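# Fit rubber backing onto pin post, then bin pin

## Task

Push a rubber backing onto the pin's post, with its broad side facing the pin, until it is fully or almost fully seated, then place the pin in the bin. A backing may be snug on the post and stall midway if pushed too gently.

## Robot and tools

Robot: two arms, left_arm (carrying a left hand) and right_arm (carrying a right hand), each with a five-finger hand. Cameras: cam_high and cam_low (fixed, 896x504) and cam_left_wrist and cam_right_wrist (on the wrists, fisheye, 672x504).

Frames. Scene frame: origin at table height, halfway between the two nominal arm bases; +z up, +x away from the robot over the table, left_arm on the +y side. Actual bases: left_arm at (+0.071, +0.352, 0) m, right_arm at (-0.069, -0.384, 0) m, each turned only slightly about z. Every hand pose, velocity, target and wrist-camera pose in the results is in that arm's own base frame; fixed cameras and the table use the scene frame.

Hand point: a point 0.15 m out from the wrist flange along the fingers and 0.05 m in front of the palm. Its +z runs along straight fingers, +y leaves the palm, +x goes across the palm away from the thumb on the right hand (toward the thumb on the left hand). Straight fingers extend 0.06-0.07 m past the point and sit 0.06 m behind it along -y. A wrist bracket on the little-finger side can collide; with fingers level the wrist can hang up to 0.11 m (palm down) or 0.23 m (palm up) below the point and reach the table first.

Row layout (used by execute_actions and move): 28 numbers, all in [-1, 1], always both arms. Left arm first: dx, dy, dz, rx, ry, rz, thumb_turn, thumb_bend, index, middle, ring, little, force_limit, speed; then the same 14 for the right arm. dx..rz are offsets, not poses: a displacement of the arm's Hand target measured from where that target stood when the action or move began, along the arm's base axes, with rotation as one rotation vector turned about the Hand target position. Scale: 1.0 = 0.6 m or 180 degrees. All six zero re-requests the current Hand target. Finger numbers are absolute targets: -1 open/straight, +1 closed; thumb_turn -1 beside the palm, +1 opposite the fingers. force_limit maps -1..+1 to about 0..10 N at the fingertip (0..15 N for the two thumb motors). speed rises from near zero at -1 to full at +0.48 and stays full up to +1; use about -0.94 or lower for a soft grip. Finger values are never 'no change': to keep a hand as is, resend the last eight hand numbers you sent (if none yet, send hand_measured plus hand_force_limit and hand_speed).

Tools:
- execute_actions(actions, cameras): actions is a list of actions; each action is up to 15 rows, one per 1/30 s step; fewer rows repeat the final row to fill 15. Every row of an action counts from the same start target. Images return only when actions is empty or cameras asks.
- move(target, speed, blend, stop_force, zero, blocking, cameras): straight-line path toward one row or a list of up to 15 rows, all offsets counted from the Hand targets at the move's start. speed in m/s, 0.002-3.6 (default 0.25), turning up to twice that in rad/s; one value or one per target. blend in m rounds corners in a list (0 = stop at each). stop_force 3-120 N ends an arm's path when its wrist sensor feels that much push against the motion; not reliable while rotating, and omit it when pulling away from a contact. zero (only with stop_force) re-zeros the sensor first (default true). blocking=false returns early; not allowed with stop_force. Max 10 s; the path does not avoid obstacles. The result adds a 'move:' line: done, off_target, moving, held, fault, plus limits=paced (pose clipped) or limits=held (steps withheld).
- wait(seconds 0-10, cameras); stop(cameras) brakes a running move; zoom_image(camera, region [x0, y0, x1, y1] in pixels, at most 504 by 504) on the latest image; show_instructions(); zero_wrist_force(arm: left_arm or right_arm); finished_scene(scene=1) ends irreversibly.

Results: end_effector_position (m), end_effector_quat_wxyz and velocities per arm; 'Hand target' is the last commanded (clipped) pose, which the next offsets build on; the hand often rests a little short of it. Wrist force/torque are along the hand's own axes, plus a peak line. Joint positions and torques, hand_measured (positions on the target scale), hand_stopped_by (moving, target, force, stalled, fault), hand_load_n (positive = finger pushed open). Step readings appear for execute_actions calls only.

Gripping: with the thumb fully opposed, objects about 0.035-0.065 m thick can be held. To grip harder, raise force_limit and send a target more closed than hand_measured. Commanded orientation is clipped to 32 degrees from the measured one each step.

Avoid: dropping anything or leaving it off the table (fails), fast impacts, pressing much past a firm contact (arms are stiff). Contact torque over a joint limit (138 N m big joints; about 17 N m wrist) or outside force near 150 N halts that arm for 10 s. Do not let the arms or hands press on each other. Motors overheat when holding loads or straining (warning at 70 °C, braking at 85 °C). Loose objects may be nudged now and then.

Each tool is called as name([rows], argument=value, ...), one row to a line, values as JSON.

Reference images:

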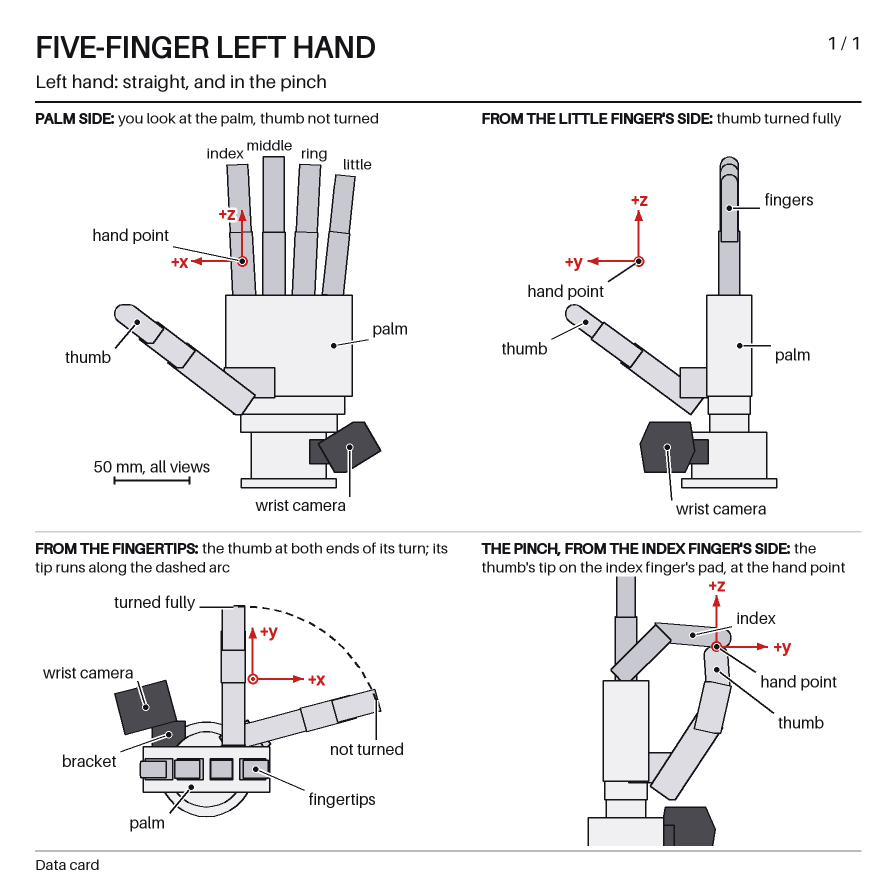

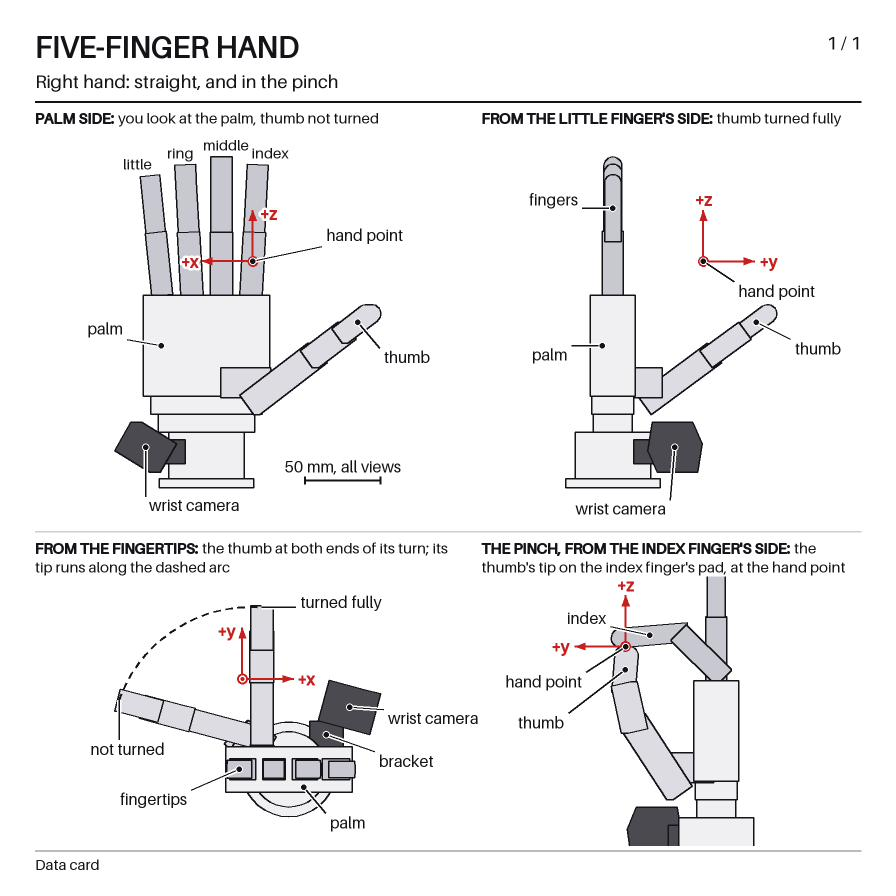

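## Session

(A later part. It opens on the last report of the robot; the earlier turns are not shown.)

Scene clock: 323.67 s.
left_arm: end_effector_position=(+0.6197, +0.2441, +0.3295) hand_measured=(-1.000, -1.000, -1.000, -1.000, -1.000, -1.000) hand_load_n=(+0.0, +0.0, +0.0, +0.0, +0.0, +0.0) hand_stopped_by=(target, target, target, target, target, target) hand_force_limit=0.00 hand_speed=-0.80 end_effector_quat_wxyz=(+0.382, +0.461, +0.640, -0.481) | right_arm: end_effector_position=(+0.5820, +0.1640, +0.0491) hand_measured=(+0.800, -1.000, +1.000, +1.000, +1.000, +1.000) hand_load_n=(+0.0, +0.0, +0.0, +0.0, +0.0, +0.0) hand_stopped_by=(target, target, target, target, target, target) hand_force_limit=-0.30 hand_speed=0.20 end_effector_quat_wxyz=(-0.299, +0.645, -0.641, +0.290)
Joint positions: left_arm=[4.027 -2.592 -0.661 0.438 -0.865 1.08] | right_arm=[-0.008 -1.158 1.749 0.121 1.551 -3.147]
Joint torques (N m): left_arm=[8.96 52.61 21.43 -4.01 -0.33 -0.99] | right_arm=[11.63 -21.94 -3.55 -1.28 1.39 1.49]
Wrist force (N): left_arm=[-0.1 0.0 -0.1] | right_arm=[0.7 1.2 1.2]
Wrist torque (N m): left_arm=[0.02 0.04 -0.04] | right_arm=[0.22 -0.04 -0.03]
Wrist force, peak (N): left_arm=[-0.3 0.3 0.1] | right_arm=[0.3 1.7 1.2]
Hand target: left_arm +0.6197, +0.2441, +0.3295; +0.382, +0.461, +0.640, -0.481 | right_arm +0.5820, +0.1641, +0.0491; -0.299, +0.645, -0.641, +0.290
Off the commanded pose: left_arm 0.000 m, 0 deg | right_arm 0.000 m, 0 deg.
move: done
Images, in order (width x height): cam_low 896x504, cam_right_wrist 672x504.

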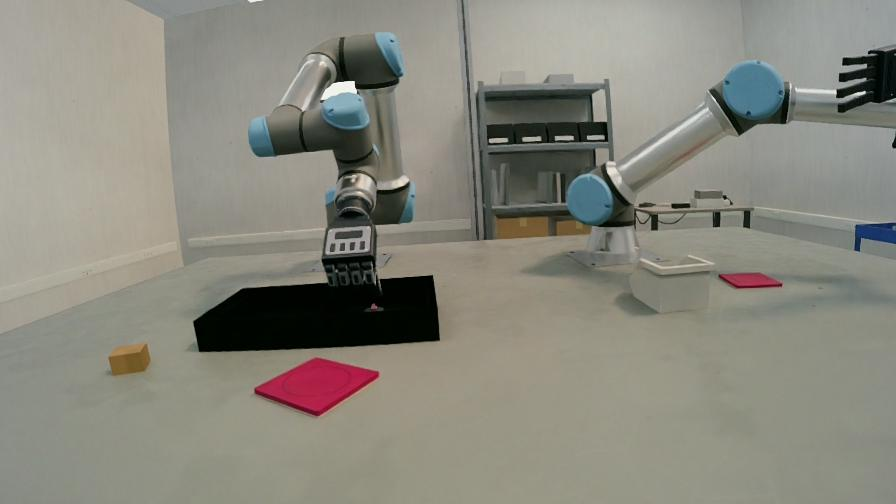

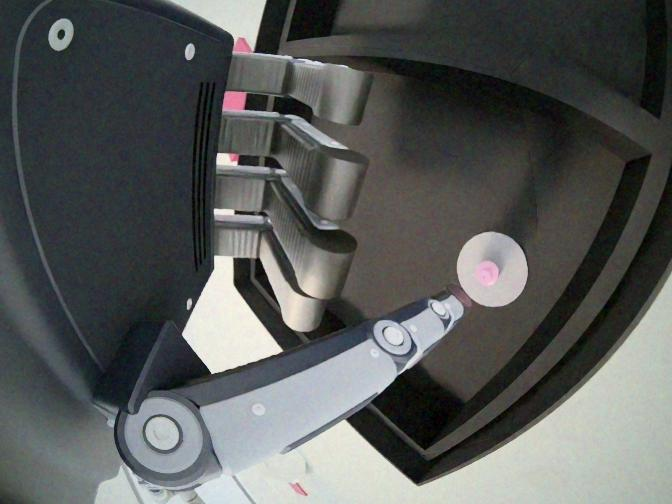

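zoom_image(camera="cam_low", region=[355, 275, 395, 320])

zoom_image(camera="cam_right_wrist", region=[440, 255, 500, 315])

Scaled by 11.200.

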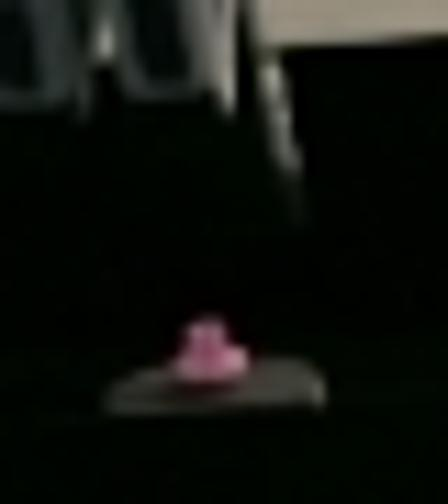

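Scaled by 8.400 from the camera's 672x504 image, which has a finer 960x720 frame.

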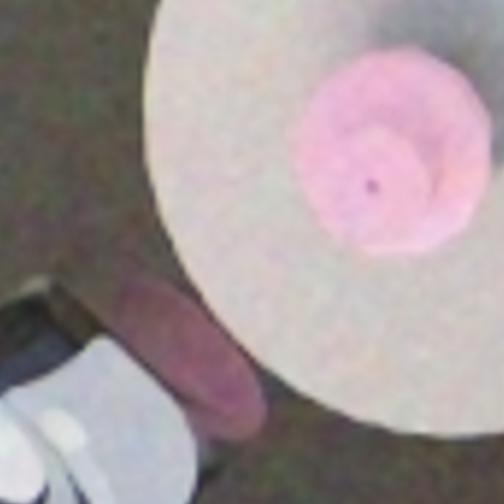

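move(target=[0,0,0,0,0,0,-1,-1,-1,-1,-1,-1,0,-0.8,-0.0062,-0.0063,-0.009,0,0,0,0.8,-1,1,1,1,1,-0.3,0.2], speed=0.06, cameras=["cam_right_wrist", "cam_low"])

zoom_image(camera="cam_right_wrist", region=[430, 245, 510, 325])

zoom_image(camera="cam_low", region=[355, 275, 395, 320])

Scene clock: 334.90 s.
left_arm: end_effector_position=(+0.6197, +0.2441, +0.3295) hand_measured=(-1.000, -1.000, -1.000, -1.000, -1.000, -1.000) hand_load_n=(+0.0, +0.0, +0.0, +0.0, +0.0, +0.0) hand_stopped_by=(target, target, target, target, target, target) hand_force_limit=0.00 hand_speed=-0.80 end_effector_quat_wxyz=(+0.382, +0.461, +0.640, -0.481) | right_arm: end_effector_position=(+0.5783, +0.1603, +0.0437) hand_measured=(+0.800, -1.000, +1.000, +1.000, +1.000, +1.000) hand_load_n=(+0.0, +0.0, +0.0, +0.0, +0.0, +0.0) hand_stopped_by=(target, target, target, target, target, target) hand_force_limit=-0.30 hand_speed=0.20 end_effector_quat_wxyz=(-0.299, +0.645, -0.641, +0.290)
Joint positions: left_arm=[4.027 -2.592 -0.661 0.438 -0.865 1.08] | right_arm=[-0.017 -1.16 1.769 0.103 1.545 -3.153]
Joint torques (N m): left_arm=[8.53 52.69 21.68 -3.9 -0.22 -0.69] | right_arm=[-8.91 -47.28 -4.41 -1.17 -0.77 -0.7]
Wrist force (N): left_arm=[-0.1 0.0 0.1] | right_arm=[0.5 1.1 1.0]
Wrist torque (N m): left_arm=[0.00 0.05 -0.04] | right_arm=[0.21 -0.01 -0.05]
Wrist force, peak (N): left_arm=[-0.2 0.2 0.2] | right_arm=[0.8 1.6 1.0]
Hand target: left_arm +0.6197, +0.2441, +0.3295; +0.382, +0.461, +0.640, -0.481 | right_arm +0.5783, +0.1603, +0.0437; -0.299, +0.645, -0.641, +0.290
Off the commanded pose: left_arm 0.000 m, 0 deg | right_arm 0.000 m, 0 deg.
move: done
Images, in order (width x height): cam_low 896x504, cam_right_wrist 672x504.

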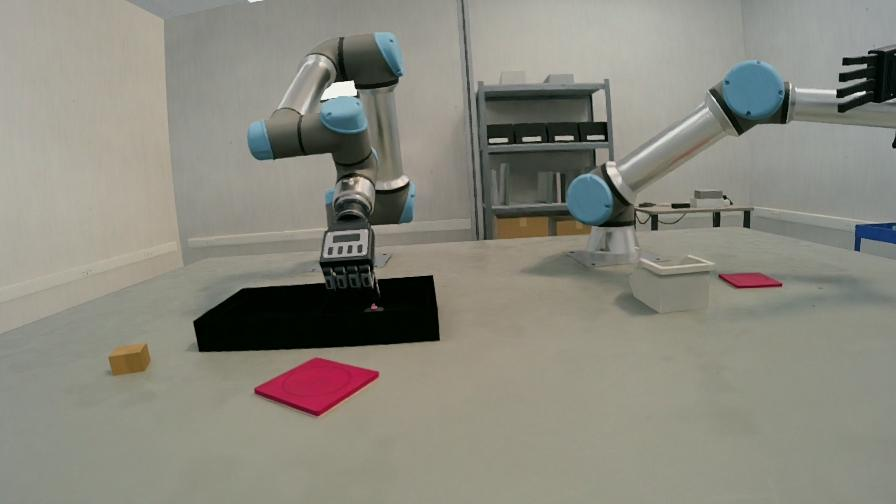

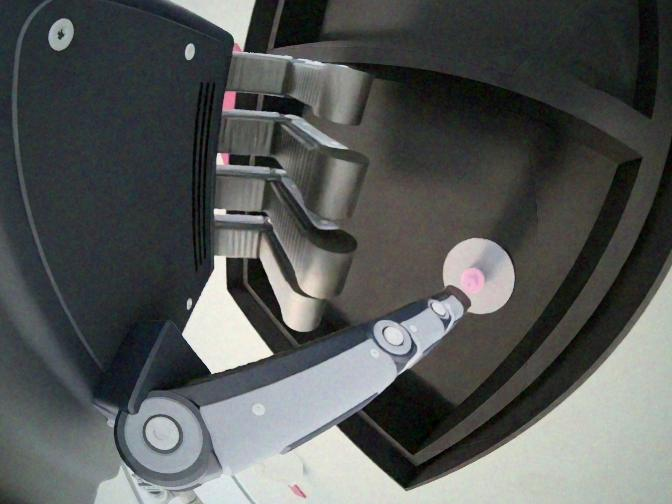

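Scaled by 6.300 from the camera's 672x504 image, which has a finer 960x720 frame.

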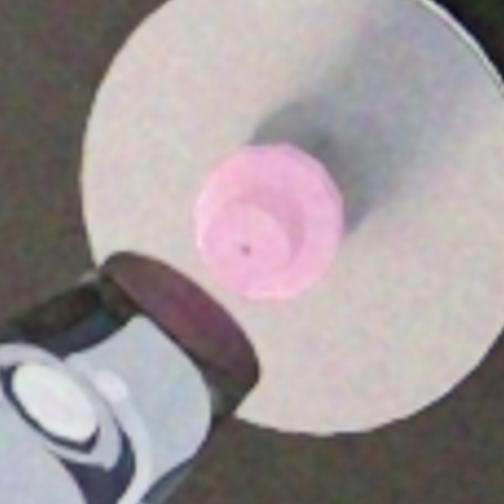

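Scaled by 11.200.

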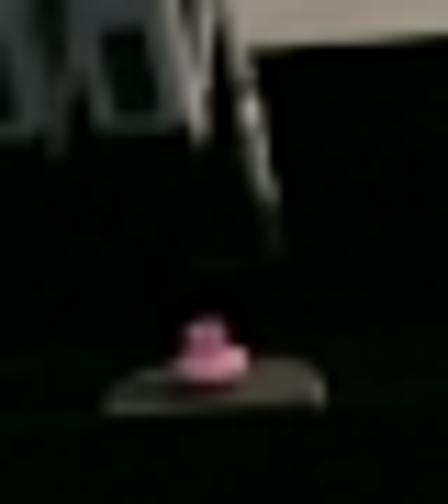

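move([
  [0,0,0,0,0,0,-1,-1,-1,-1,-1,-1,0,-0.8,0.003,-0.0015,0,0,0,0,0.8,-1,1,1,1,1,-0.3,0.2],
  [0,0,0,0,0,0,-1,-1,-1,-1,-1,-1,0,-0.8,0.003,-0.0015,-0.023,0,0,0,0.8,-1,1,1,1,1,-0.3,0.2],
], speed=0.01, stop_force=6, cameras=["cam_right_wrist", "cam_low"])

zoom_image(camera="cam_right_wrist", region=[430, 245, 510, 325])

zoom_image(camera="cam_low", region=[355, 275, 395, 320])

Scene clock: 339.73 s.
left_arm: end_effector_position=(+0.6197, +0.2441, +0.3295) hand_measured=(-1.000, -1.000, -1.000, -1.000, -1.000, -1.000) hand_load_n=(+0.0, +0.0, +0.0, +0.0, +0.0, +0.0) hand_stopped_by=(target, target, target, target, target, target) hand_force_limit=0.00 hand_speed=-0.80 end_effector_quat_wxyz=(+0.382, +0.461, +0.640, -0.481) | right_arm: end_effector_position=(+0.5801, +0.1594, +0.0339) hand_measured=(+0.800, -1.000, +1.000, +1.000, +1.000, +1.000) hand_load_n=(+0.0, -1.0, +0.0, +0.0, +0.0, +0.0) hand_stopped_by=(target, target, target, target, target, target) hand_force_limit=-0.30 hand_speed=0.20 end_effector_quat_wxyz=(-0.299, +0.645, -0.641, +0.290)
Joint positions: left_arm=[4.027 -2.592 -0.661 0.438 -0.865 1.08] | right_arm=[-0.019 -1.143 1.774 0.082 1.543 -3.154]
Joint torques (N m): left_arm=[8.99 52.79 21.37 -4.02 -0.28 -0.69] | right_arm=[-5.43 -45.15 -23.82 2.67 -0.82 -0.79]
Wrist force (N): left_arm=[-0.2 0.0 0.0] | right_arm=[0.4 -4.2 -1.0]
Wrist torque (N m): left_arm=[0.01 0.05 -0.04] | right_arm=[-0.19 0.00 -0.09]
Wrist force, peak (N): left_arm=[-0.1 0.4 0.1] | right_arm=[0.4 -8.8 -2.9]
Hand target: left_arm +0.6197, +0.2441, +0.3295; +0.382, +0.461, +0.640, -0.481 | right_arm +0.5801, +0.1594, +0.0339; -0.299, +0.645, -0.641, +0.290 (not the last commanded pose)
Off the commanded pose: left_arm 0.000 m, 0 deg | right_arm 0.004 m, 0 deg.
move: contact (right_arm); path passed 1 of 2 targets
Images, in order (width x height): cam_low 896x504, cam_right_wrist 672x504.

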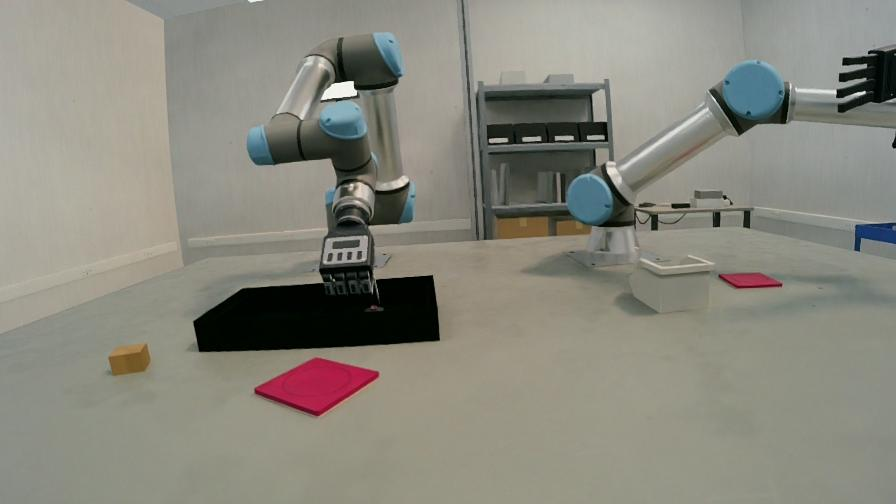

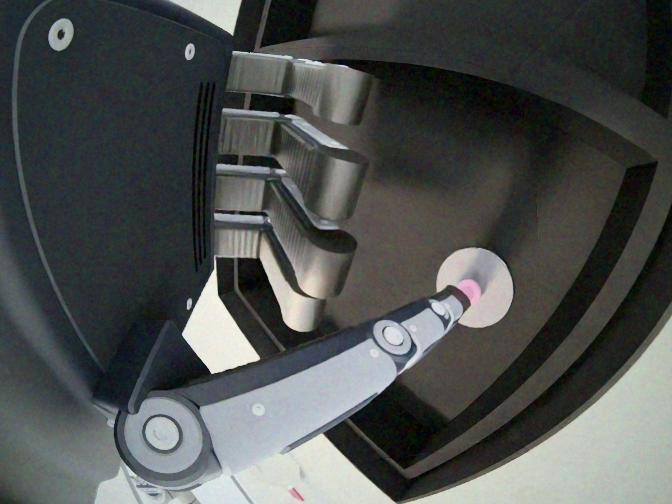

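Scaled by 6.300 from the camera's 672x504 image, which has a finer 960x720 frame.

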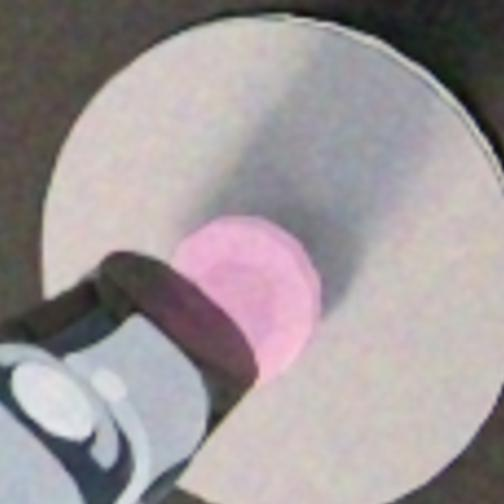

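Scaled by 11.200.

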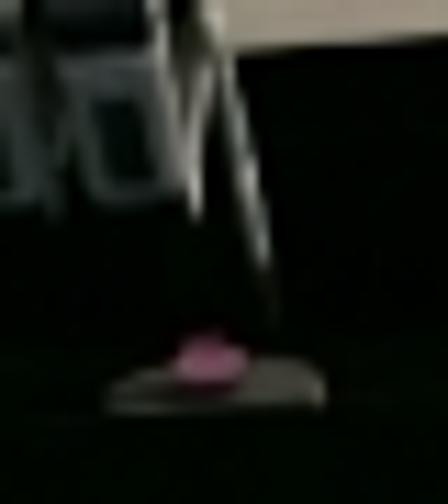

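move([
  [0,0,0,0,0,0,-1,-1,-1,-1,-1,-1,0,-0.8,0,0,0.003,0,0,0,0.8,-1,1,1,1,1,-0.3,0.2],
  [0,0,0,0,0,0,-1,-1,-1,-1,-1,-1,0,-0.8,-0.0008,-0.0025,0.003,0,0,0,0.8,-1,1,1,1,1,-0.3,0.2],
], speed=0.03)

move(target=[0,0,0,0,0,0,-1,-1,-1,-1,-1,-1,0,-0.8,0,0,-0.02,0,0,0,0.8,-1,1,1,1,1,-0.3,0.2], speed=0.01, stop_force=15, cameras=["cam_right_wrist", "cam_low"])

zoom_image(camera="cam_right_wrist", region=[430, 245, 510, 325])

zoom_image(camera="cam_low", region=[355, 275, 395, 320])

Scene clock: 353.00 s.
left_arm: end_effector_position=(+0.6197, +0.2441, +0.3295) hand_measured=(-1.000, -1.000, -1.000, -1.000, -1.000, -1.000) hand_load_n=(+0.0, +0.0, +0.0, +0.0, +0.0, +0.0) hand_stopped_by=(target, target, target, target, target, target) hand_force_limit=0.00 hand_speed=-0.80 end_effector_quat_wxyz=(+0.382, +0.461, +0.640, -0.481) | right_arm: end_effector_position=(+0.5797, +0.1579, +0.0357) hand_measured=(+0.800, -1.000, +1.000, +1.000, +1.000, +1.000) hand_load_n=(+0.0, +0.0, +0.0, +0.0, +0.0, +0.0) hand_stopped_by=(target, target, target, target, target, target) hand_force_limit=-0.30 hand_speed=0.20 end_effector_quat_wxyz=(-0.299, +0.645, -0.641, +0.290)
Joint positions: left_arm=[4.027 -2.592 -0.661 0.438 -0.865 1.08] | right_arm=[-0.022 -1.148 1.775 0.085 1.541 -3.157]
Joint torques (N m): left_arm=[8.58 52.01 21.45 -4.02 -0.27 -0.81] | right_arm=[-9.97 -46.88 -3.74 -1.18 -0.78 -0.96]
Wrist force (N): left_arm=[0.0 0.1 0.3] | right_arm=[0.3 1.3 1.0]
Wrist torque (N m): left_arm=[0.00 0.03 -0.03] | right_arm=[0.24 0.01 -0.04]
Wrist force, peak (N): left_arm=[-0.4 0.3 0.0] | right_arm=[0.3 -4.6 -1.4]
Hand target: left_arm +0.6197, +0.2441, +0.3295; +0.382, +0.461, +0.640, -0.481 | right_arm +0.5796, +0.1579, +0.0357; -0.299, +0.645, -0.641, +0.290
Off the commanded pose: left_arm 0.000 m, 0 deg | right_arm 0.000 m, 0 deg.
move: done

Scene clock: 354.83 s.
left_arm: end_effector_position=(+0.6197, +0.2441, +0.3295) hand_measured=(-1.000, -1.000, -1.000, -1.000, -1.000, -1.000) hand_load_n=(+0.0, +0.0, +0.0, -0.5, +0.5, +0.0) hand_stopped_by=(target, target, target, target, target, target) hand_force_limit=0.00 hand_speed=-0.80 end_effector_quat_wxyz=(+0.382, +0.461, +0.640, -0.481) | right_arm: end_effector_position=(+0.5796, +0.1579, +0.0300) hand_measured=(+0.800, -1.000, +1.000, +1.000, +1.000, +1.000) hand_load_n=(-0.5, +0.5, +0.0, +0.0, +0.0, +0.0) hand_stopped_by=(target, target, target, target, target, target) hand_force_limit=-0.30 hand_speed=0.20 end_effector_quat_wxyz=(-0.299, +0.645, -0.641, +0.290)
Joint positions: left_arm=[4.027 -2.592 -0.661 0.438 -0.865 1.08] | right_arm=[-0.022 -1.14 1.78 0.071 1.54 -3.157]
Joint torques (N m): left_arm=[8.29 52.28 22.01 -3.97 -0.39 -0.78] | right_arm=[-8.17 -41.19 -22.97 2.17 -0.71 -0.91]
Wrist force (N): left_arm=[-0.1 0.0 -0.1] | right_arm=[1.1 -10.8 -9.7]
Wrist torque (N m): left_arm=[0.01 0.04 -0.04] | right_arm=[-0.97 0.00 -0.17]
Wrist force, peak (N): left_arm=[-0.3 0.3 0.0] | right_arm=[0.8 -17.4 -13.9]
Hand target: left_arm +0.6197, +0.2441, +0.3295; +0.382, +0.461, +0.640, -0.481 | right_arm +0.5796, +0.1579, +0.0300; -0.299, +0.645, -0.641, +0.290 (not the last commanded pose)
Off the commanded pose: left_arm 0.000 m, 0 deg | right_arm 0.006 m, 0 deg.
move: contact (right_arm)
Images, in order (width x height): cam_low 896x504, cam_right_wrist 672x504.

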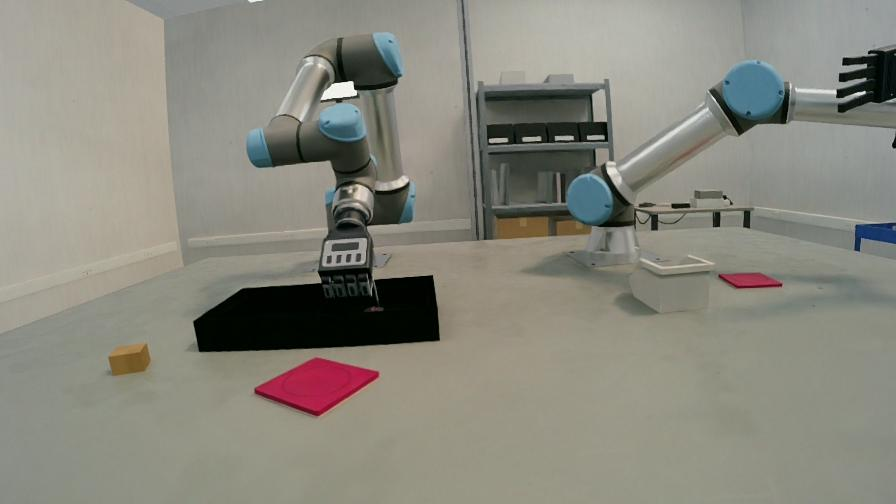

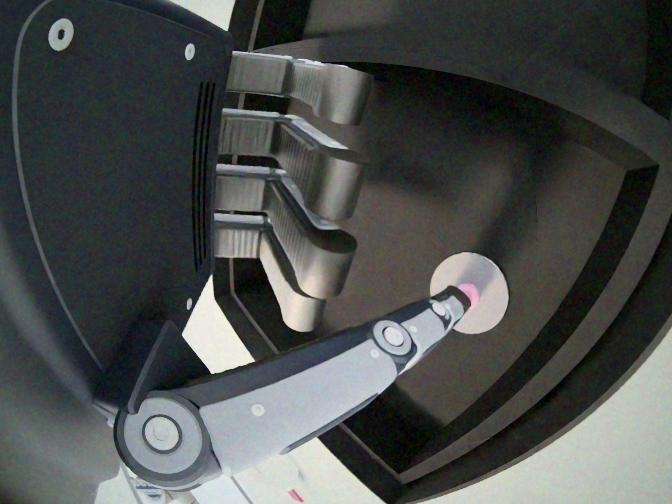

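Scaled by 6.300 from the camera's 672x504 image, which has a finer 960x720 frame.

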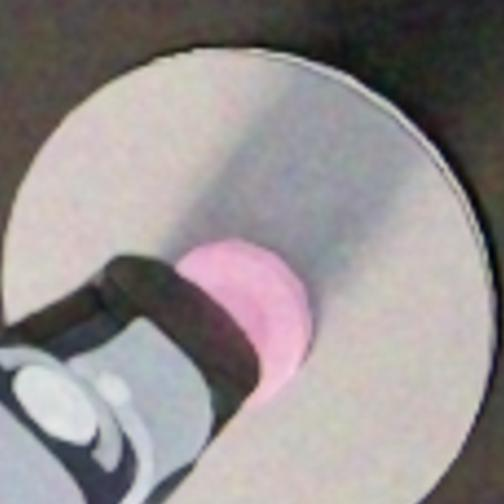

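Scaled by 11.200.

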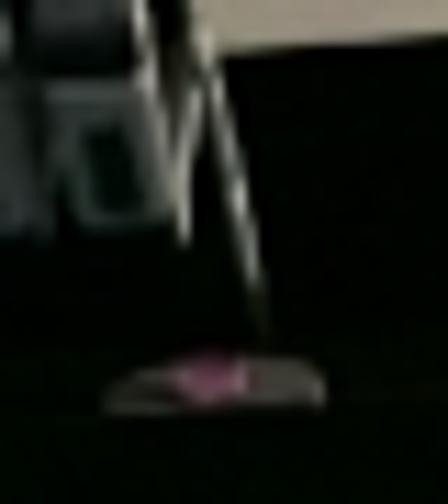

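move(target=[0,0,0,0,0,0,-1,-1,-1,-1,-1,-1,0,-0.8,0,0,-0.012,0,0,0,0.8,-1,1,1,1,1,-0.3,0.2], speed=0.008, stop_force=26, zero=false, cameras=["cam_right_wrist", "cam_low"])

zoom_image(camera="cam_right_wrist", region=[430, 245, 510, 325])

zoom_image(camera="cam_low", region=[355, 275, 395, 320])

Scene clock: 357.67 s.
left_arm: end_effector_position=(+0.6197, +0.2441, +0.3295) hand_measured=(-1.000, -1.000, -1.000, -1.000, -1.000, -1.000) hand_load_n=(+0.0, +0.5, +0.0, +0.0, +0.0, +0.0) hand_stopped_by=(target, target, target, target, target, target) hand_force_limit=0.00 hand_speed=-0.80 end_effector_quat_wxyz=(+0.382, +0.461, +0.640, -0.481) | right_arm: end_effector_position=(+0.5799, +0.1579, +0.0296) hand_measured=(+0.800, -1.000, +1.000, +1.000, +1.000, +1.000) hand_load_n=(-2.0, +1.0, +0.0, +0.0, +0.0, +0.0) hand_stopped_by=(target, target, target, target, target, target) hand_force_limit=-0.30 hand_speed=0.20 end_effector_quat_wxyz=(-0.299, +0.645, -0.641, +0.290)
Joint positions: left_arm=[4.027 -2.592 -0.661 0.438 -0.865 1.08] | right_arm=[-0.022 -1.139 1.78 0.07 1.54 -3.157]
Joint torques (N m): left_arm=[8.86 52.98 21.76 -4.03 -0.16 -0.74] | right_arm=[-7.39 -37.15 -21.18 1.85 -0.65 -0.97]
Wrist force (N): left_arm=[0.0 0.2 0.2] | right_arm=[1.5 -17.5 -14.9]
Wrist torque (N m): left_arm=[0.02 0.03 -0.04] | right_arm=[-1.56 0.06 -0.29]
Wrist force, peak (N): left_arm=[-0.3 0.1 -0.3] | right_arm=[2.0 -23.5 -18.8]
Hand target: left_arm +0.6197, +0.2441, +0.3295; +0.382, +0.461, +0.640, -0.481 | right_arm +0.5799, +0.1579, +0.0296; -0.299, +0.645, -0.641, +0.290 (not the last commanded pose)
Off the commanded pose: left_arm 0.000 m, 0 deg | right_arm 0.007 m, 0 deg.
move: contact (right_arm)
Images, in order (width x height): cam_low 896x504, cam_right_wrist 672x504.

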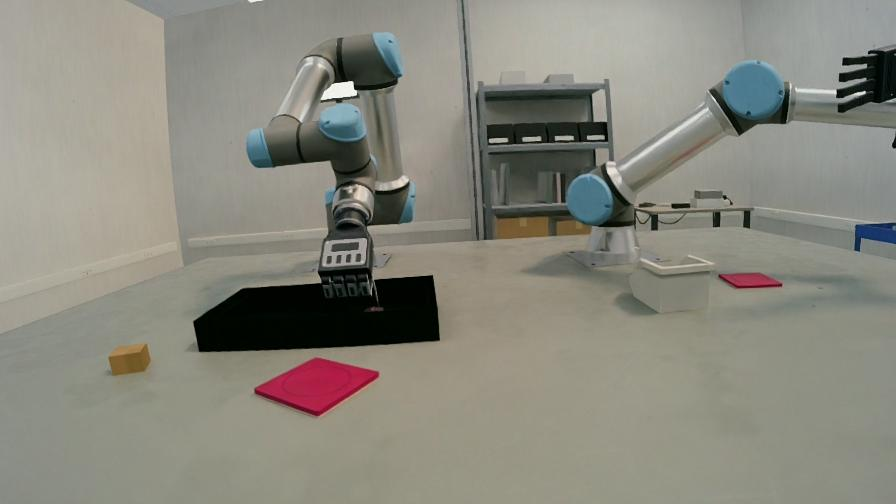

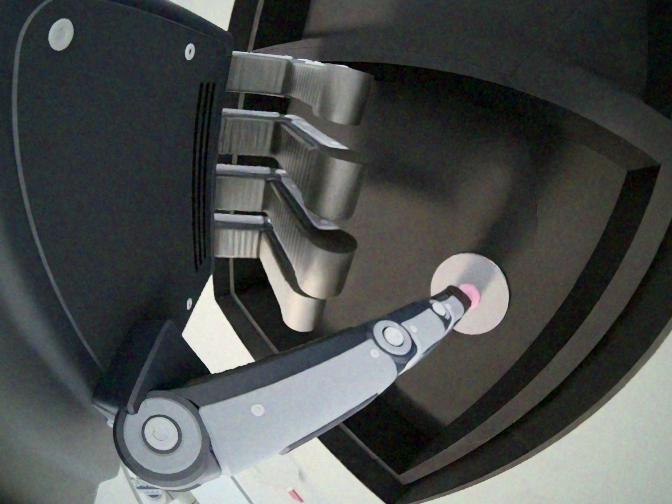

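Scaled by 6.300 from the camera's 672x504 image, which has a finer 960x720 frame.

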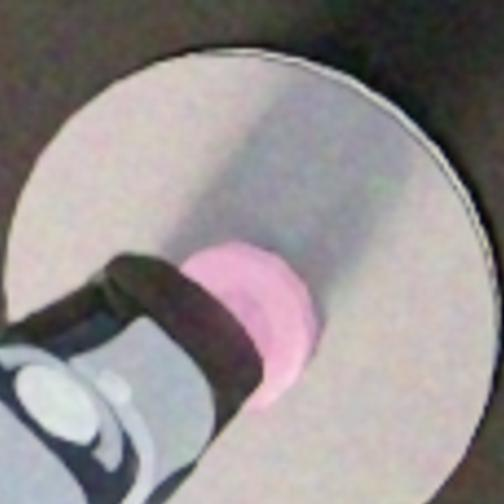

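Scaled by 11.200.

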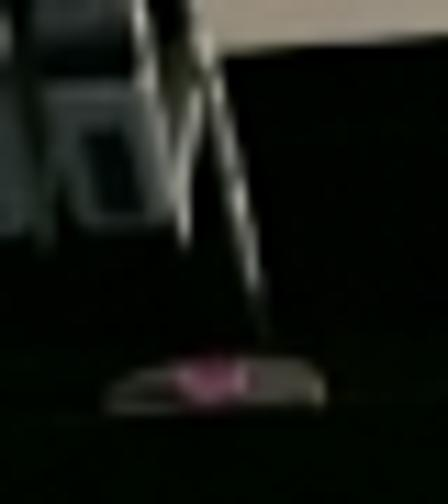

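move(target=[0,0,0,0,0,0,-1,-1,-1,-1,-1,-1,0,-0.8,0.004,0.005,0.035,0,0,0,0.8,-1,1,1,1,1,-0.3,0.2], speed=0.05, cameras=["cam_right_wrist", "cam_low"])

zoom_image(camera="cam_right_wrist", region=[430, 230, 530, 330])

zoom_image(camera="cam_low", region=[355, 275, 395, 320])

Scene clock: 360.07 s.
left_arm: end_effector_position=(+0.6197, +0.2441, +0.3295) hand_measured=(-1.000, -1.000, -1.000, -1.000, -1.000, -1.000) hand_load_n=(+0.0, +0.0, +0.0, +0.0, +0.0, +0.0) hand_stopped_by=(target, target, target, target, target, target) hand_force_limit=0.00 hand_speed=-0.80 end_effector_quat_wxyz=(+0.382, +0.461, +0.640, -0.481) | right_arm: end_effector_position=(+0.5823, +0.1609, +0.0506) hand_measured=(+0.800, -1.000, +1.000, +1.000, +1.000, +1.000) hand_load_n=(+0.0, +0.0, +0.0, +0.0, +0.5, +0.0) hand_stopped_by=(target, target, target, target, target, target) hand_force_limit=-0.30 hand_speed=0.20 end_effector_quat_wxyz=(-0.299, +0.645, -0.641, +0.290)
Joint positions: left_arm=[4.027 -2.592 -0.661 0.438 -0.865 1.08] | right_arm=[-0.015 -1.162 1.75 0.123 1.546 -3.152]
Joint torques (N m): left_arm=[8.3 52.24 21.25 -3.91 -0.25 -0.75] | right_arm=[11.06 -48.17 -25.65 2.75 1.02 1.09]
Wrist force (N): left_arm=[-0.1 0.2 0.0] | right_arm=[0.7 1.2 0.8]
Wrist torque (N m): left_arm=[0.03 0.04 -0.04] | right_arm=[0.23 -0.04 -0.03]
Wrist force, peak (N): left_arm=[-0.4 0.2 0.0] | right_arm=[2.0 -17.9 -15.0]
Hand target: left_arm +0.6197, +0.2441, +0.3295; +0.382, +0.461, +0.640, -0.481 | right_arm +0.5823, +0.1609, +0.0506; -0.299, +0.645, -0.641, +0.290
Off the commanded pose: left_arm 0.000 m, 0 deg | right_arm 0.000 m, 0 deg.
move: done
Images, in order (width x height): cam_low 896x504, cam_right_wrist 672x504.

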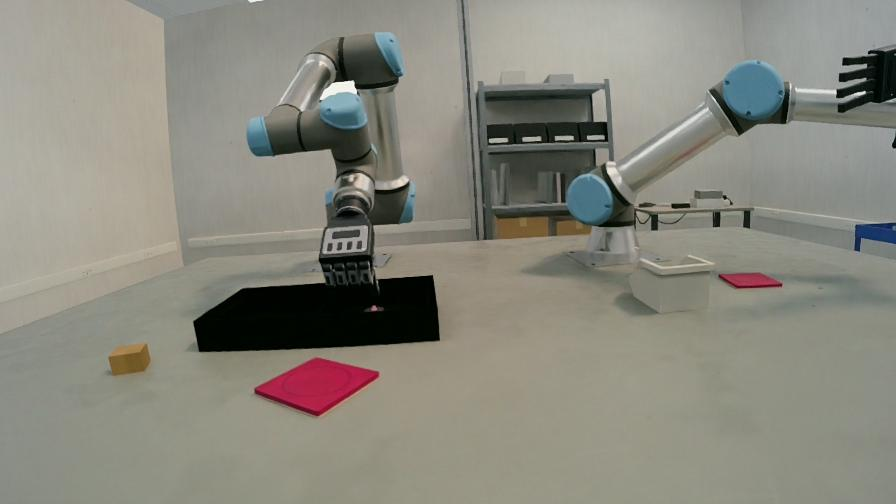

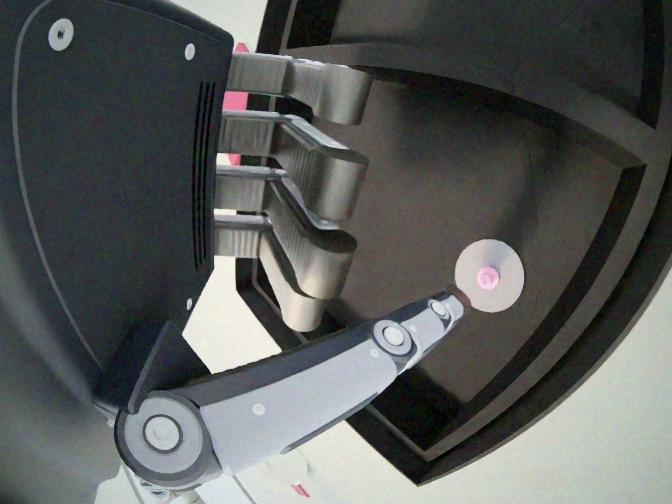

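Scaled by 5.040 from the camera's 672x504 image, which has a finer 960x720 frame.

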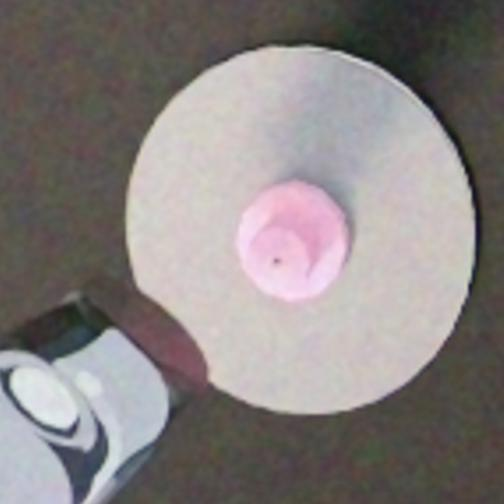

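Scaled by 11.200.

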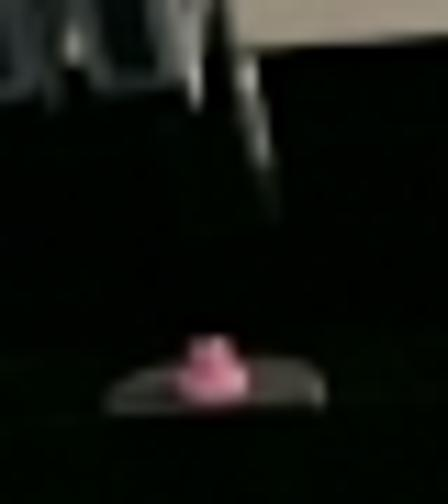

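move([
  [0,0,0,0,0,0,-1,-1,-1,-1,-1,-1,0,-0.8,-0.02,-0.006,0.06,0,0.04,0,0.8,-0.64,0.38,0.55,1,1,-0.5,0.2],
  [0,0,0,0,0,0,-1,-1,-1,-1,-1,-1,0,-0.8,-0.0667,-0.0127,-0.0095,0,0.0833,0,0.8,-0.64,0.38,0.55,1,1,-0.5,0.2],
], speed=0.12, blend=[0.015,0], cameras=["cam_right_wrist"])

zoom_image(camera="cam_right_wrist", region=[340, 185, 430, 275])

Scene clock: 365.70 s.
left_arm: end_effector_position=(+0.6197, +0.2441, +0.3295) hand_measured=(-1.000, -1.000, -1.000, -1.000, -1.000, -1.000) hand_load_n=(+0.0, +0.0, +0.0, +0.0, +0.0, +0.0) hand_stopped_by=(target, target, target, target, target, target) hand_force_limit=0.00 hand_speed=-0.80 end_effector_quat_wxyz=(+0.382, +0.461, +0.640, -0.481) | right_arm: end_effector_position=(+0.5423, +0.1533, +0.0450) hand_measured=(+0.800, -0.640, +0.380, +0.550, +1.000, +1.000) hand_load_n=(+0.0, +0.0, +0.0, +0.0, +0.0, +0.0) hand_stopped_by=(target, target, target, target, target, target) hand_force_limit=-0.50 hand_speed=0.20 end_effector_quat_wxyz=(-0.213, +0.677, -0.674, +0.204)
Joint positions: left_arm=[4.027 -2.592 -0.661 0.438 -0.865 1.08] | right_arm=[-0.032 -1.101 1.636 0.438 1.54 -3.168]
Joint torques (N m): left_arm=[8.51 52.43 20.99 -3.96 -0.32 -0.57] | right_arm=[-9.02 -24.64 -4.12 3.59 -0.76 -1.3]
Wrist force (N): left_arm=[-0.2 0.0 0.0] | right_arm=[0.6 1.3 0.8]
Wrist torque (N m): left_arm=[0.00 0.06 -0.05] | right_arm=[0.29 -0.06 0.08]
Wrist force, peak (N): left_arm=[-0.1 0.4 0.1] | right_arm=[0.4 2.1 1.4]
Hand target: left_arm +0.6197, +0.2441, +0.3295; +0.382, +0.461, +0.640, -0.481 | right_arm +0.5423, +0.1532, +0.0449; -0.213, +0.677, -0.674, +0.204
Off the commanded pose: left_arm 0.000 m, 0 deg | right_arm 0.000 m, 0 deg.
move: done
Images, in order (width x height): cam_right_wrist 672x504.

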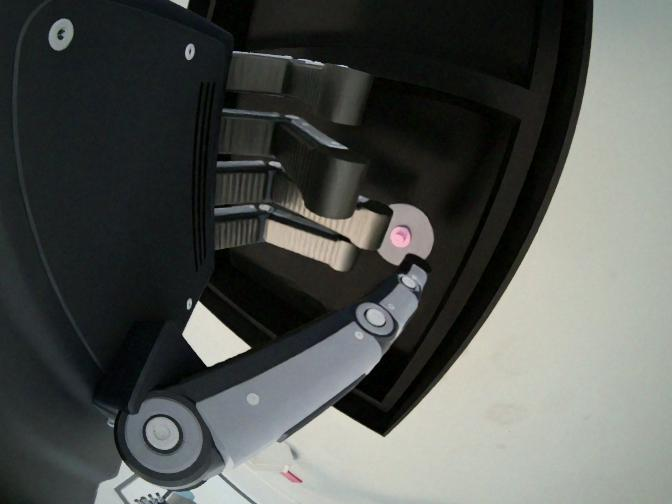

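Scaled by 5.600 from the camera's 672x504 image, which has a finer 960x720 frame.

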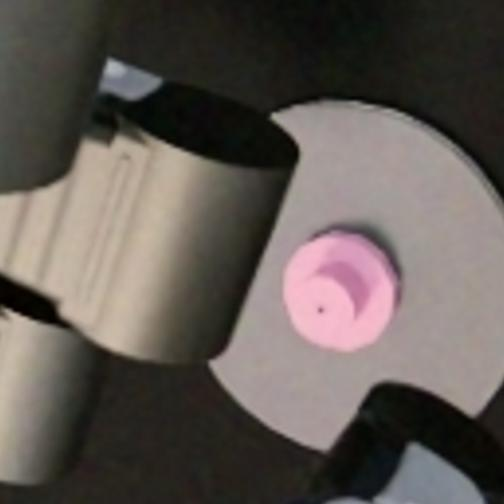

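move([
  [0,0,0,0,0,0,-1,-1,-1,-1,-1,-1,0,-0.8,-0.0055,0,-0.03,0,0,0,0.8,-0.64,0.38,0.55,1,1,-0.5,0.2],
  [0,0,0,0,0,0,-1,-1,-1,-1,-1,-1,0,-0.8,-0.0055,0,-0.06,0,0,0,0.8,-0.64,0.38,0.55,1,1,-0.5,0.2],
], speed=[0.05, 0.012], blend=[0.002, 0], stop_force=3, cameras=["cam_right_wrist"])

zoom_image(camera="cam_right_wrist", region=[330, 200, 430, 290])

Scene clock: 370.07 s.
left_arm: end_effector_position=(+0.6197, +0.2441, +0.3295) hand_measured=(-1.000, -1.000, -1.000, -1.000, -1.000, -1.000) hand_load_n=(+0.0, +0.0, +0.0, +0.0, -0.5, +0.0) hand_stopped_by=(target, target, target, target, target, target) hand_force_limit=0.00 hand_speed=-0.80 end_effector_quat_wxyz=(+0.382, +0.461, +0.640, -0.481) | right_arm: end_effector_position=(+0.5390, +0.1532, +0.0129) hand_measured=(+0.800, -0.640, +0.380, +0.550, +1.000, +1.000) hand_load_n=(+0.0, +1.0, +0.0, +0.0, +0.0, +0.5) hand_stopped_by=(target, target, target, target, target, target) hand_force_limit=-0.50 hand_speed=0.20 end_effector_quat_wxyz=(-0.213, +0.677, -0.674, +0.204)
Joint positions: left_arm=[4.027 -2.592 -0.661 0.438 -0.865 1.08] | right_arm=[-0.032 -1.066 1.678 0.361 1.54 -3.168]
Joint torques (N m): left_arm=[8.84 52.24 21.07 -3.95 -0.37 -0.6] | right_arm=[-8.65 -50.11 -25.54 3.16 -0.76 -0.97]
Wrist force (N): left_arm=[0.1 0.0 0.0] | right_arm=[0.1 1.3 -0.8]
Wrist torque (N m): left_arm=[0.00 0.02 -0.03] | right_arm=[0.26 -0.07 0.08]
Wrist force, peak (N): left_arm=[-0.3 0.2 -0.3] | right_arm=[0.3 -2.5 -5.0]
Hand target: left_arm +0.6197, +0.2441, +0.3295; +0.382, +0.461, +0.640, -0.481 | right_arm +0.5390, +0.1532, +0.0129; -0.213, +0.677, -0.674, +0.204 (not the last commanded pose)
Off the commanded pose: left_arm 0.000 m, 0 deg | right_arm 0.004 m, 0 deg.
move: contact (right_arm); path passed 1 of 2 targets
Images, in order (width x height): cam_right_wrist 672x504.

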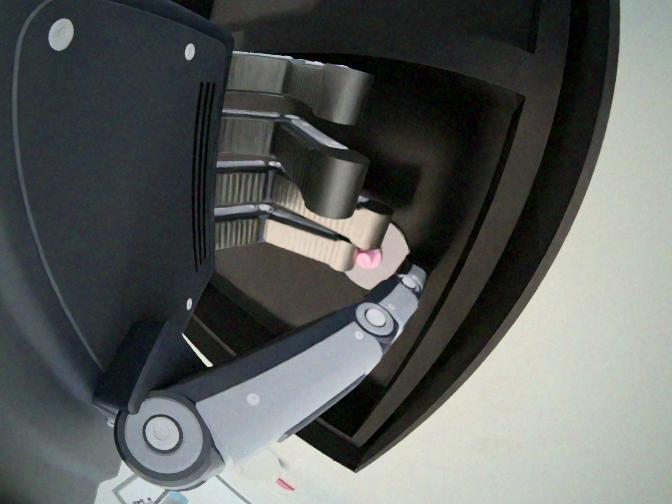

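Scaled by 5.040 from the camera's 672x504 image, which has a finer 960x720 frame.

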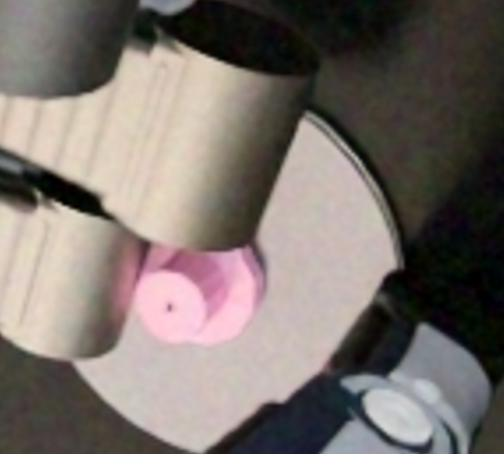

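move(target=[0,0,0,0,0,0,-1,-1,-1,-1,-1,-1,0,-0.8,0,0,0,0,0,0,0.8,0.0,0.38,0.55,1,1,-0.2,-0.88], speed=0.03)

move(target=[0,0,0,0,0,0,-1,-1,-1,-1,-1,-1,0,-0.8,0,0,0.03,0,0,0,0.8,0.0,0.38,0.55,1,1,-0.2,-0.88], speed=0.04, cameras=["cam_right_wrist"])

zoom_image(camera="cam_right_wrist", region=[330, 200, 430, 290])

Scene clock: 372.23 s.
left_arm: end_effector_position=(+0.6197, +0.2441, +0.3295) hand_measured=(-1.000, -1.000, -1.000, -1.000, -1.000, -1.000) hand_load_n=(+0.0, +0.0, +0.0, +0.0, +0.0, +0.0) hand_stopped_by=(target, target, target, target, target, target) hand_force_limit=0.00 hand_speed=-0.80 end_effector_quat_wxyz=(+0.382, +0.461, +0.640, -0.481) | right_arm: end_effector_position=(+0.5390, +0.1532, +0.0129) hand_measured=(+0.800, -0.604, +0.380, +0.550, +1.000, +1.000) hand_load_n=(+0.0, +6.0, +1.0, +0.0, +0.0, +0.0) hand_stopped_by=(target, force, target, target, target, target) hand_force_limit=-0.20 hand_speed=-0.88 end_effector_quat_wxyz=(-0.213, +0.677, -0.674, +0.204)
Joint positions: left_arm=[4.027 -2.592 -0.661 0.438 -0.865 1.08] | right_arm=[-0.032 -1.066 1.678 0.361 1.54 -3.168]
Joint torques (N m): left_arm=[9 52.14 20.89 -3.98 -0.41 -0.67] | right_arm=[-8.83 -46.36 -25.73 1.87 -0.64 -1.25]
Wrist force (N): left_arm=[-0.1 0.1 0.1] | right_arm=[0.2 -1.0 -4.4]
Wrist torque (N m): left_arm=[0.02 0.05 -0.04] | right_arm=[0.02 -0.03 0.05]
Wrist force, peak (N): left_arm=[-0.3 0.2 0.0] | right_arm=[0.3 -0.9 -4.7]
Hand target: left_arm +0.6197, +0.2441, +0.3295; +0.382, +0.461, +0.640, -0.481 | right_arm +0.5390, +0.1532, +0.0129; -0.213, +0.677, -0.674, +0.204
Off the commanded pose: left_arm 0.000 m, 0 deg | right_arm 0.000 m, 0 deg.
move: done

Scene clock: 373.10 s.
left_arm: end_effector_position=(+0.6197, +0.2441, +0.3295) hand_measured=(-1.000, -1.000, -1.000, -1.000, -1.000, -1.000) hand_load_n=(+0.0, +0.0, -0.5, +0.0, +0.0, +0.0) hand_stopped_by=(target, target, target, target, target, target) hand_force_limit=0.00 hand_speed=-0.80 end_effector_quat_wxyz=(+0.382, +0.461, +0.640, -0.481) | right_arm: end_effector_position=(+0.5390, +0.1532, +0.0308) hand_measured=(+0.800, -0.604, +0.380, +0.550, +1.000, +1.000) hand_load_n=(+0.0, +0.0, +0.0, +0.0, +0.5, +0.0) hand_stopped_by=(target, force, target, target, target, target) hand_force_limit=-0.20 hand_speed=-0.88 end_effector_quat_wxyz=(-0.213, +0.677, -0.674, +0.204)
Joint positions: left_arm=[4.027 -2.592 -0.661 0.438 -0.865 1.08] | right_arm=[-0.032 -1.09 1.661 0.402 1.54 -3.168]
Joint torques (N m): left_arm=[8.89 52.41 21.86 -3.93 -0.22 -0.75] | right_arm=[-8.25 -50.09 -25.8 3.6 -0.78 -0.49]
Wrist force (N): left_arm=[-0.1 0.2 0.0] | right_arm=[0.4 1.1 1.0]
Wrist torque (N m): left_arm=[0.03 0.05 -0.04] | right_arm=[0.25 -0.02 0.06]
Wrist force, peak (N): left_arm=[-0.3 0.4 -0.1] | right_arm=[0.4 -1.2 -4.5]
Hand target: left_arm +0.6197, +0.2441, +0.3295; +0.382, +0.461, +0.640, -0.481 | right_arm +0.5390, +0.1532, +0.0309; -0.213, +0.677, -0.674, +0.204
Off the commanded pose: left_arm 0.000 m, 0 deg | right_arm 0.000 m, 0 deg.
move: done
Images, in order (width x height): cam_right_wrist 672x504.

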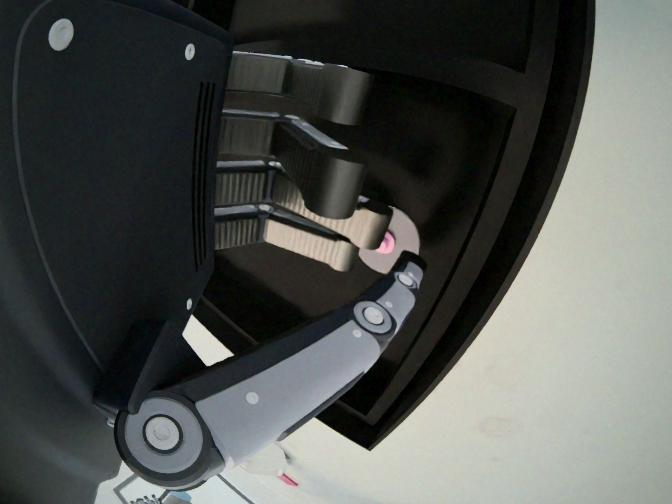

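Scaled by 5.040 from the camera's 672x504 image, which has a finer 960x720 frame.

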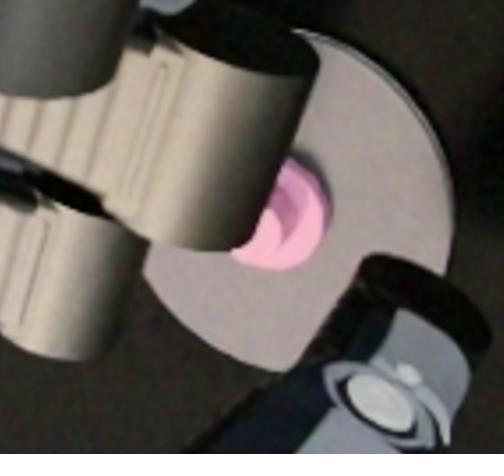

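move([
  [0,0,0,0,0,0,-1,-1,-1,-1,-1,-1,0,-0.8,0,0.001,0,0,0,0,0.8,-0.49,0.38,0.55,1,1,-0.2,0.2],
  [0,0,0,0,0,0,-1,-1,-1,-1,-1,-1,0,-0.8,0,0.001,-0.035,0,0,0,0.8,-0.49,0.38,0.55,1,1,-0.2,0.2],
], speed=0.015, stop_force=3, cameras=["cam_right_wrist"])

zoom_image(camera="cam_right_wrist", region=[330, 200, 430, 290])

Scene clock: 378.23 s.
left_arm: end_effector_position=(+0.6197, +0.2441, +0.3295) hand_measured=(-1.000, -1.000, -1.000, -1.000, -1.000, -1.000) hand_load_n=(+0.0, +0.0, +0.0, -0.5, +0.0, +0.0) hand_stopped_by=(target, target, target, target, target, target) hand_force_limit=0.00 hand_speed=-0.80 end_effector_quat_wxyz=(+0.382, +0.461, +0.640, -0.481) | right_arm: end_effector_position=(+0.5389, +0.1538, +0.0141) hand_measured=(+0.800, -0.490, +0.380, +0.550, +1.000, +1.000) hand_load_n=(+0.0, +0.0, +0.0, +0.0, +0.0, +0.0) hand_stopped_by=(target, target, target, target, target, target) hand_force_limit=-0.20 hand_speed=0.20 end_effector_quat_wxyz=(-0.213, +0.677, -0.674, +0.204)
Joint positions: left_arm=[4.027 -2.592 -0.661 0.438 -0.865 1.08] | right_arm=[-0.03 -1.068 1.677 0.364 1.54 -3.167]
Joint torques (N m): left_arm=[8.43 52.59 21.96 -4.04 -0.25 -0.68] | right_arm=[11.16 -50.49 -26.14 3.57 1.02 1.27]
Wrist force (N): left_arm=[0.0 0.0 -0.1] | right_arm=[0.7 -0.6 -1.1]
Wrist torque (N m): left_arm=[0.02 0.02 -0.04] | right_arm=[0.13 -0.04 0.05]
Wrist force, peak (N): left_arm=[-0.2 0.3 -0.2] | right_arm=[0.3 -7.4 -9.0]
Hand target: left_arm +0.6197, +0.2441, +0.3295; +0.382, +0.461, +0.640, -0.481 | right_arm +0.5389, +0.1538, +0.0141; -0.213, +0.677, -0.674, +0.204 (not the last commanded pose)
Off the commanded pose: left_arm 0.000 m, 0 deg | right_arm 0.004 m, 0 deg.
move: contact (right_arm); path passed 1 of 2 targets
Images, in order (width x height): cam_right_wrist 672x504.

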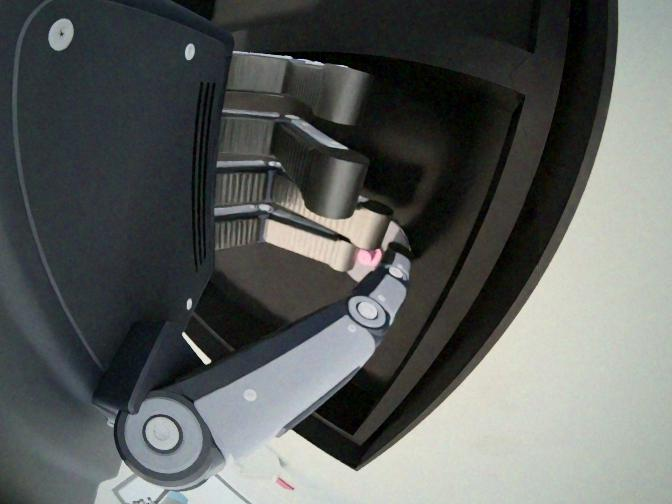

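Scaled by 5.040 from the camera's 672x504 image, which has a finer 960x720 frame.

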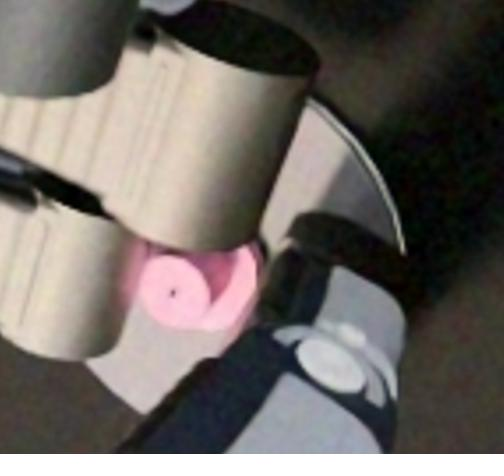

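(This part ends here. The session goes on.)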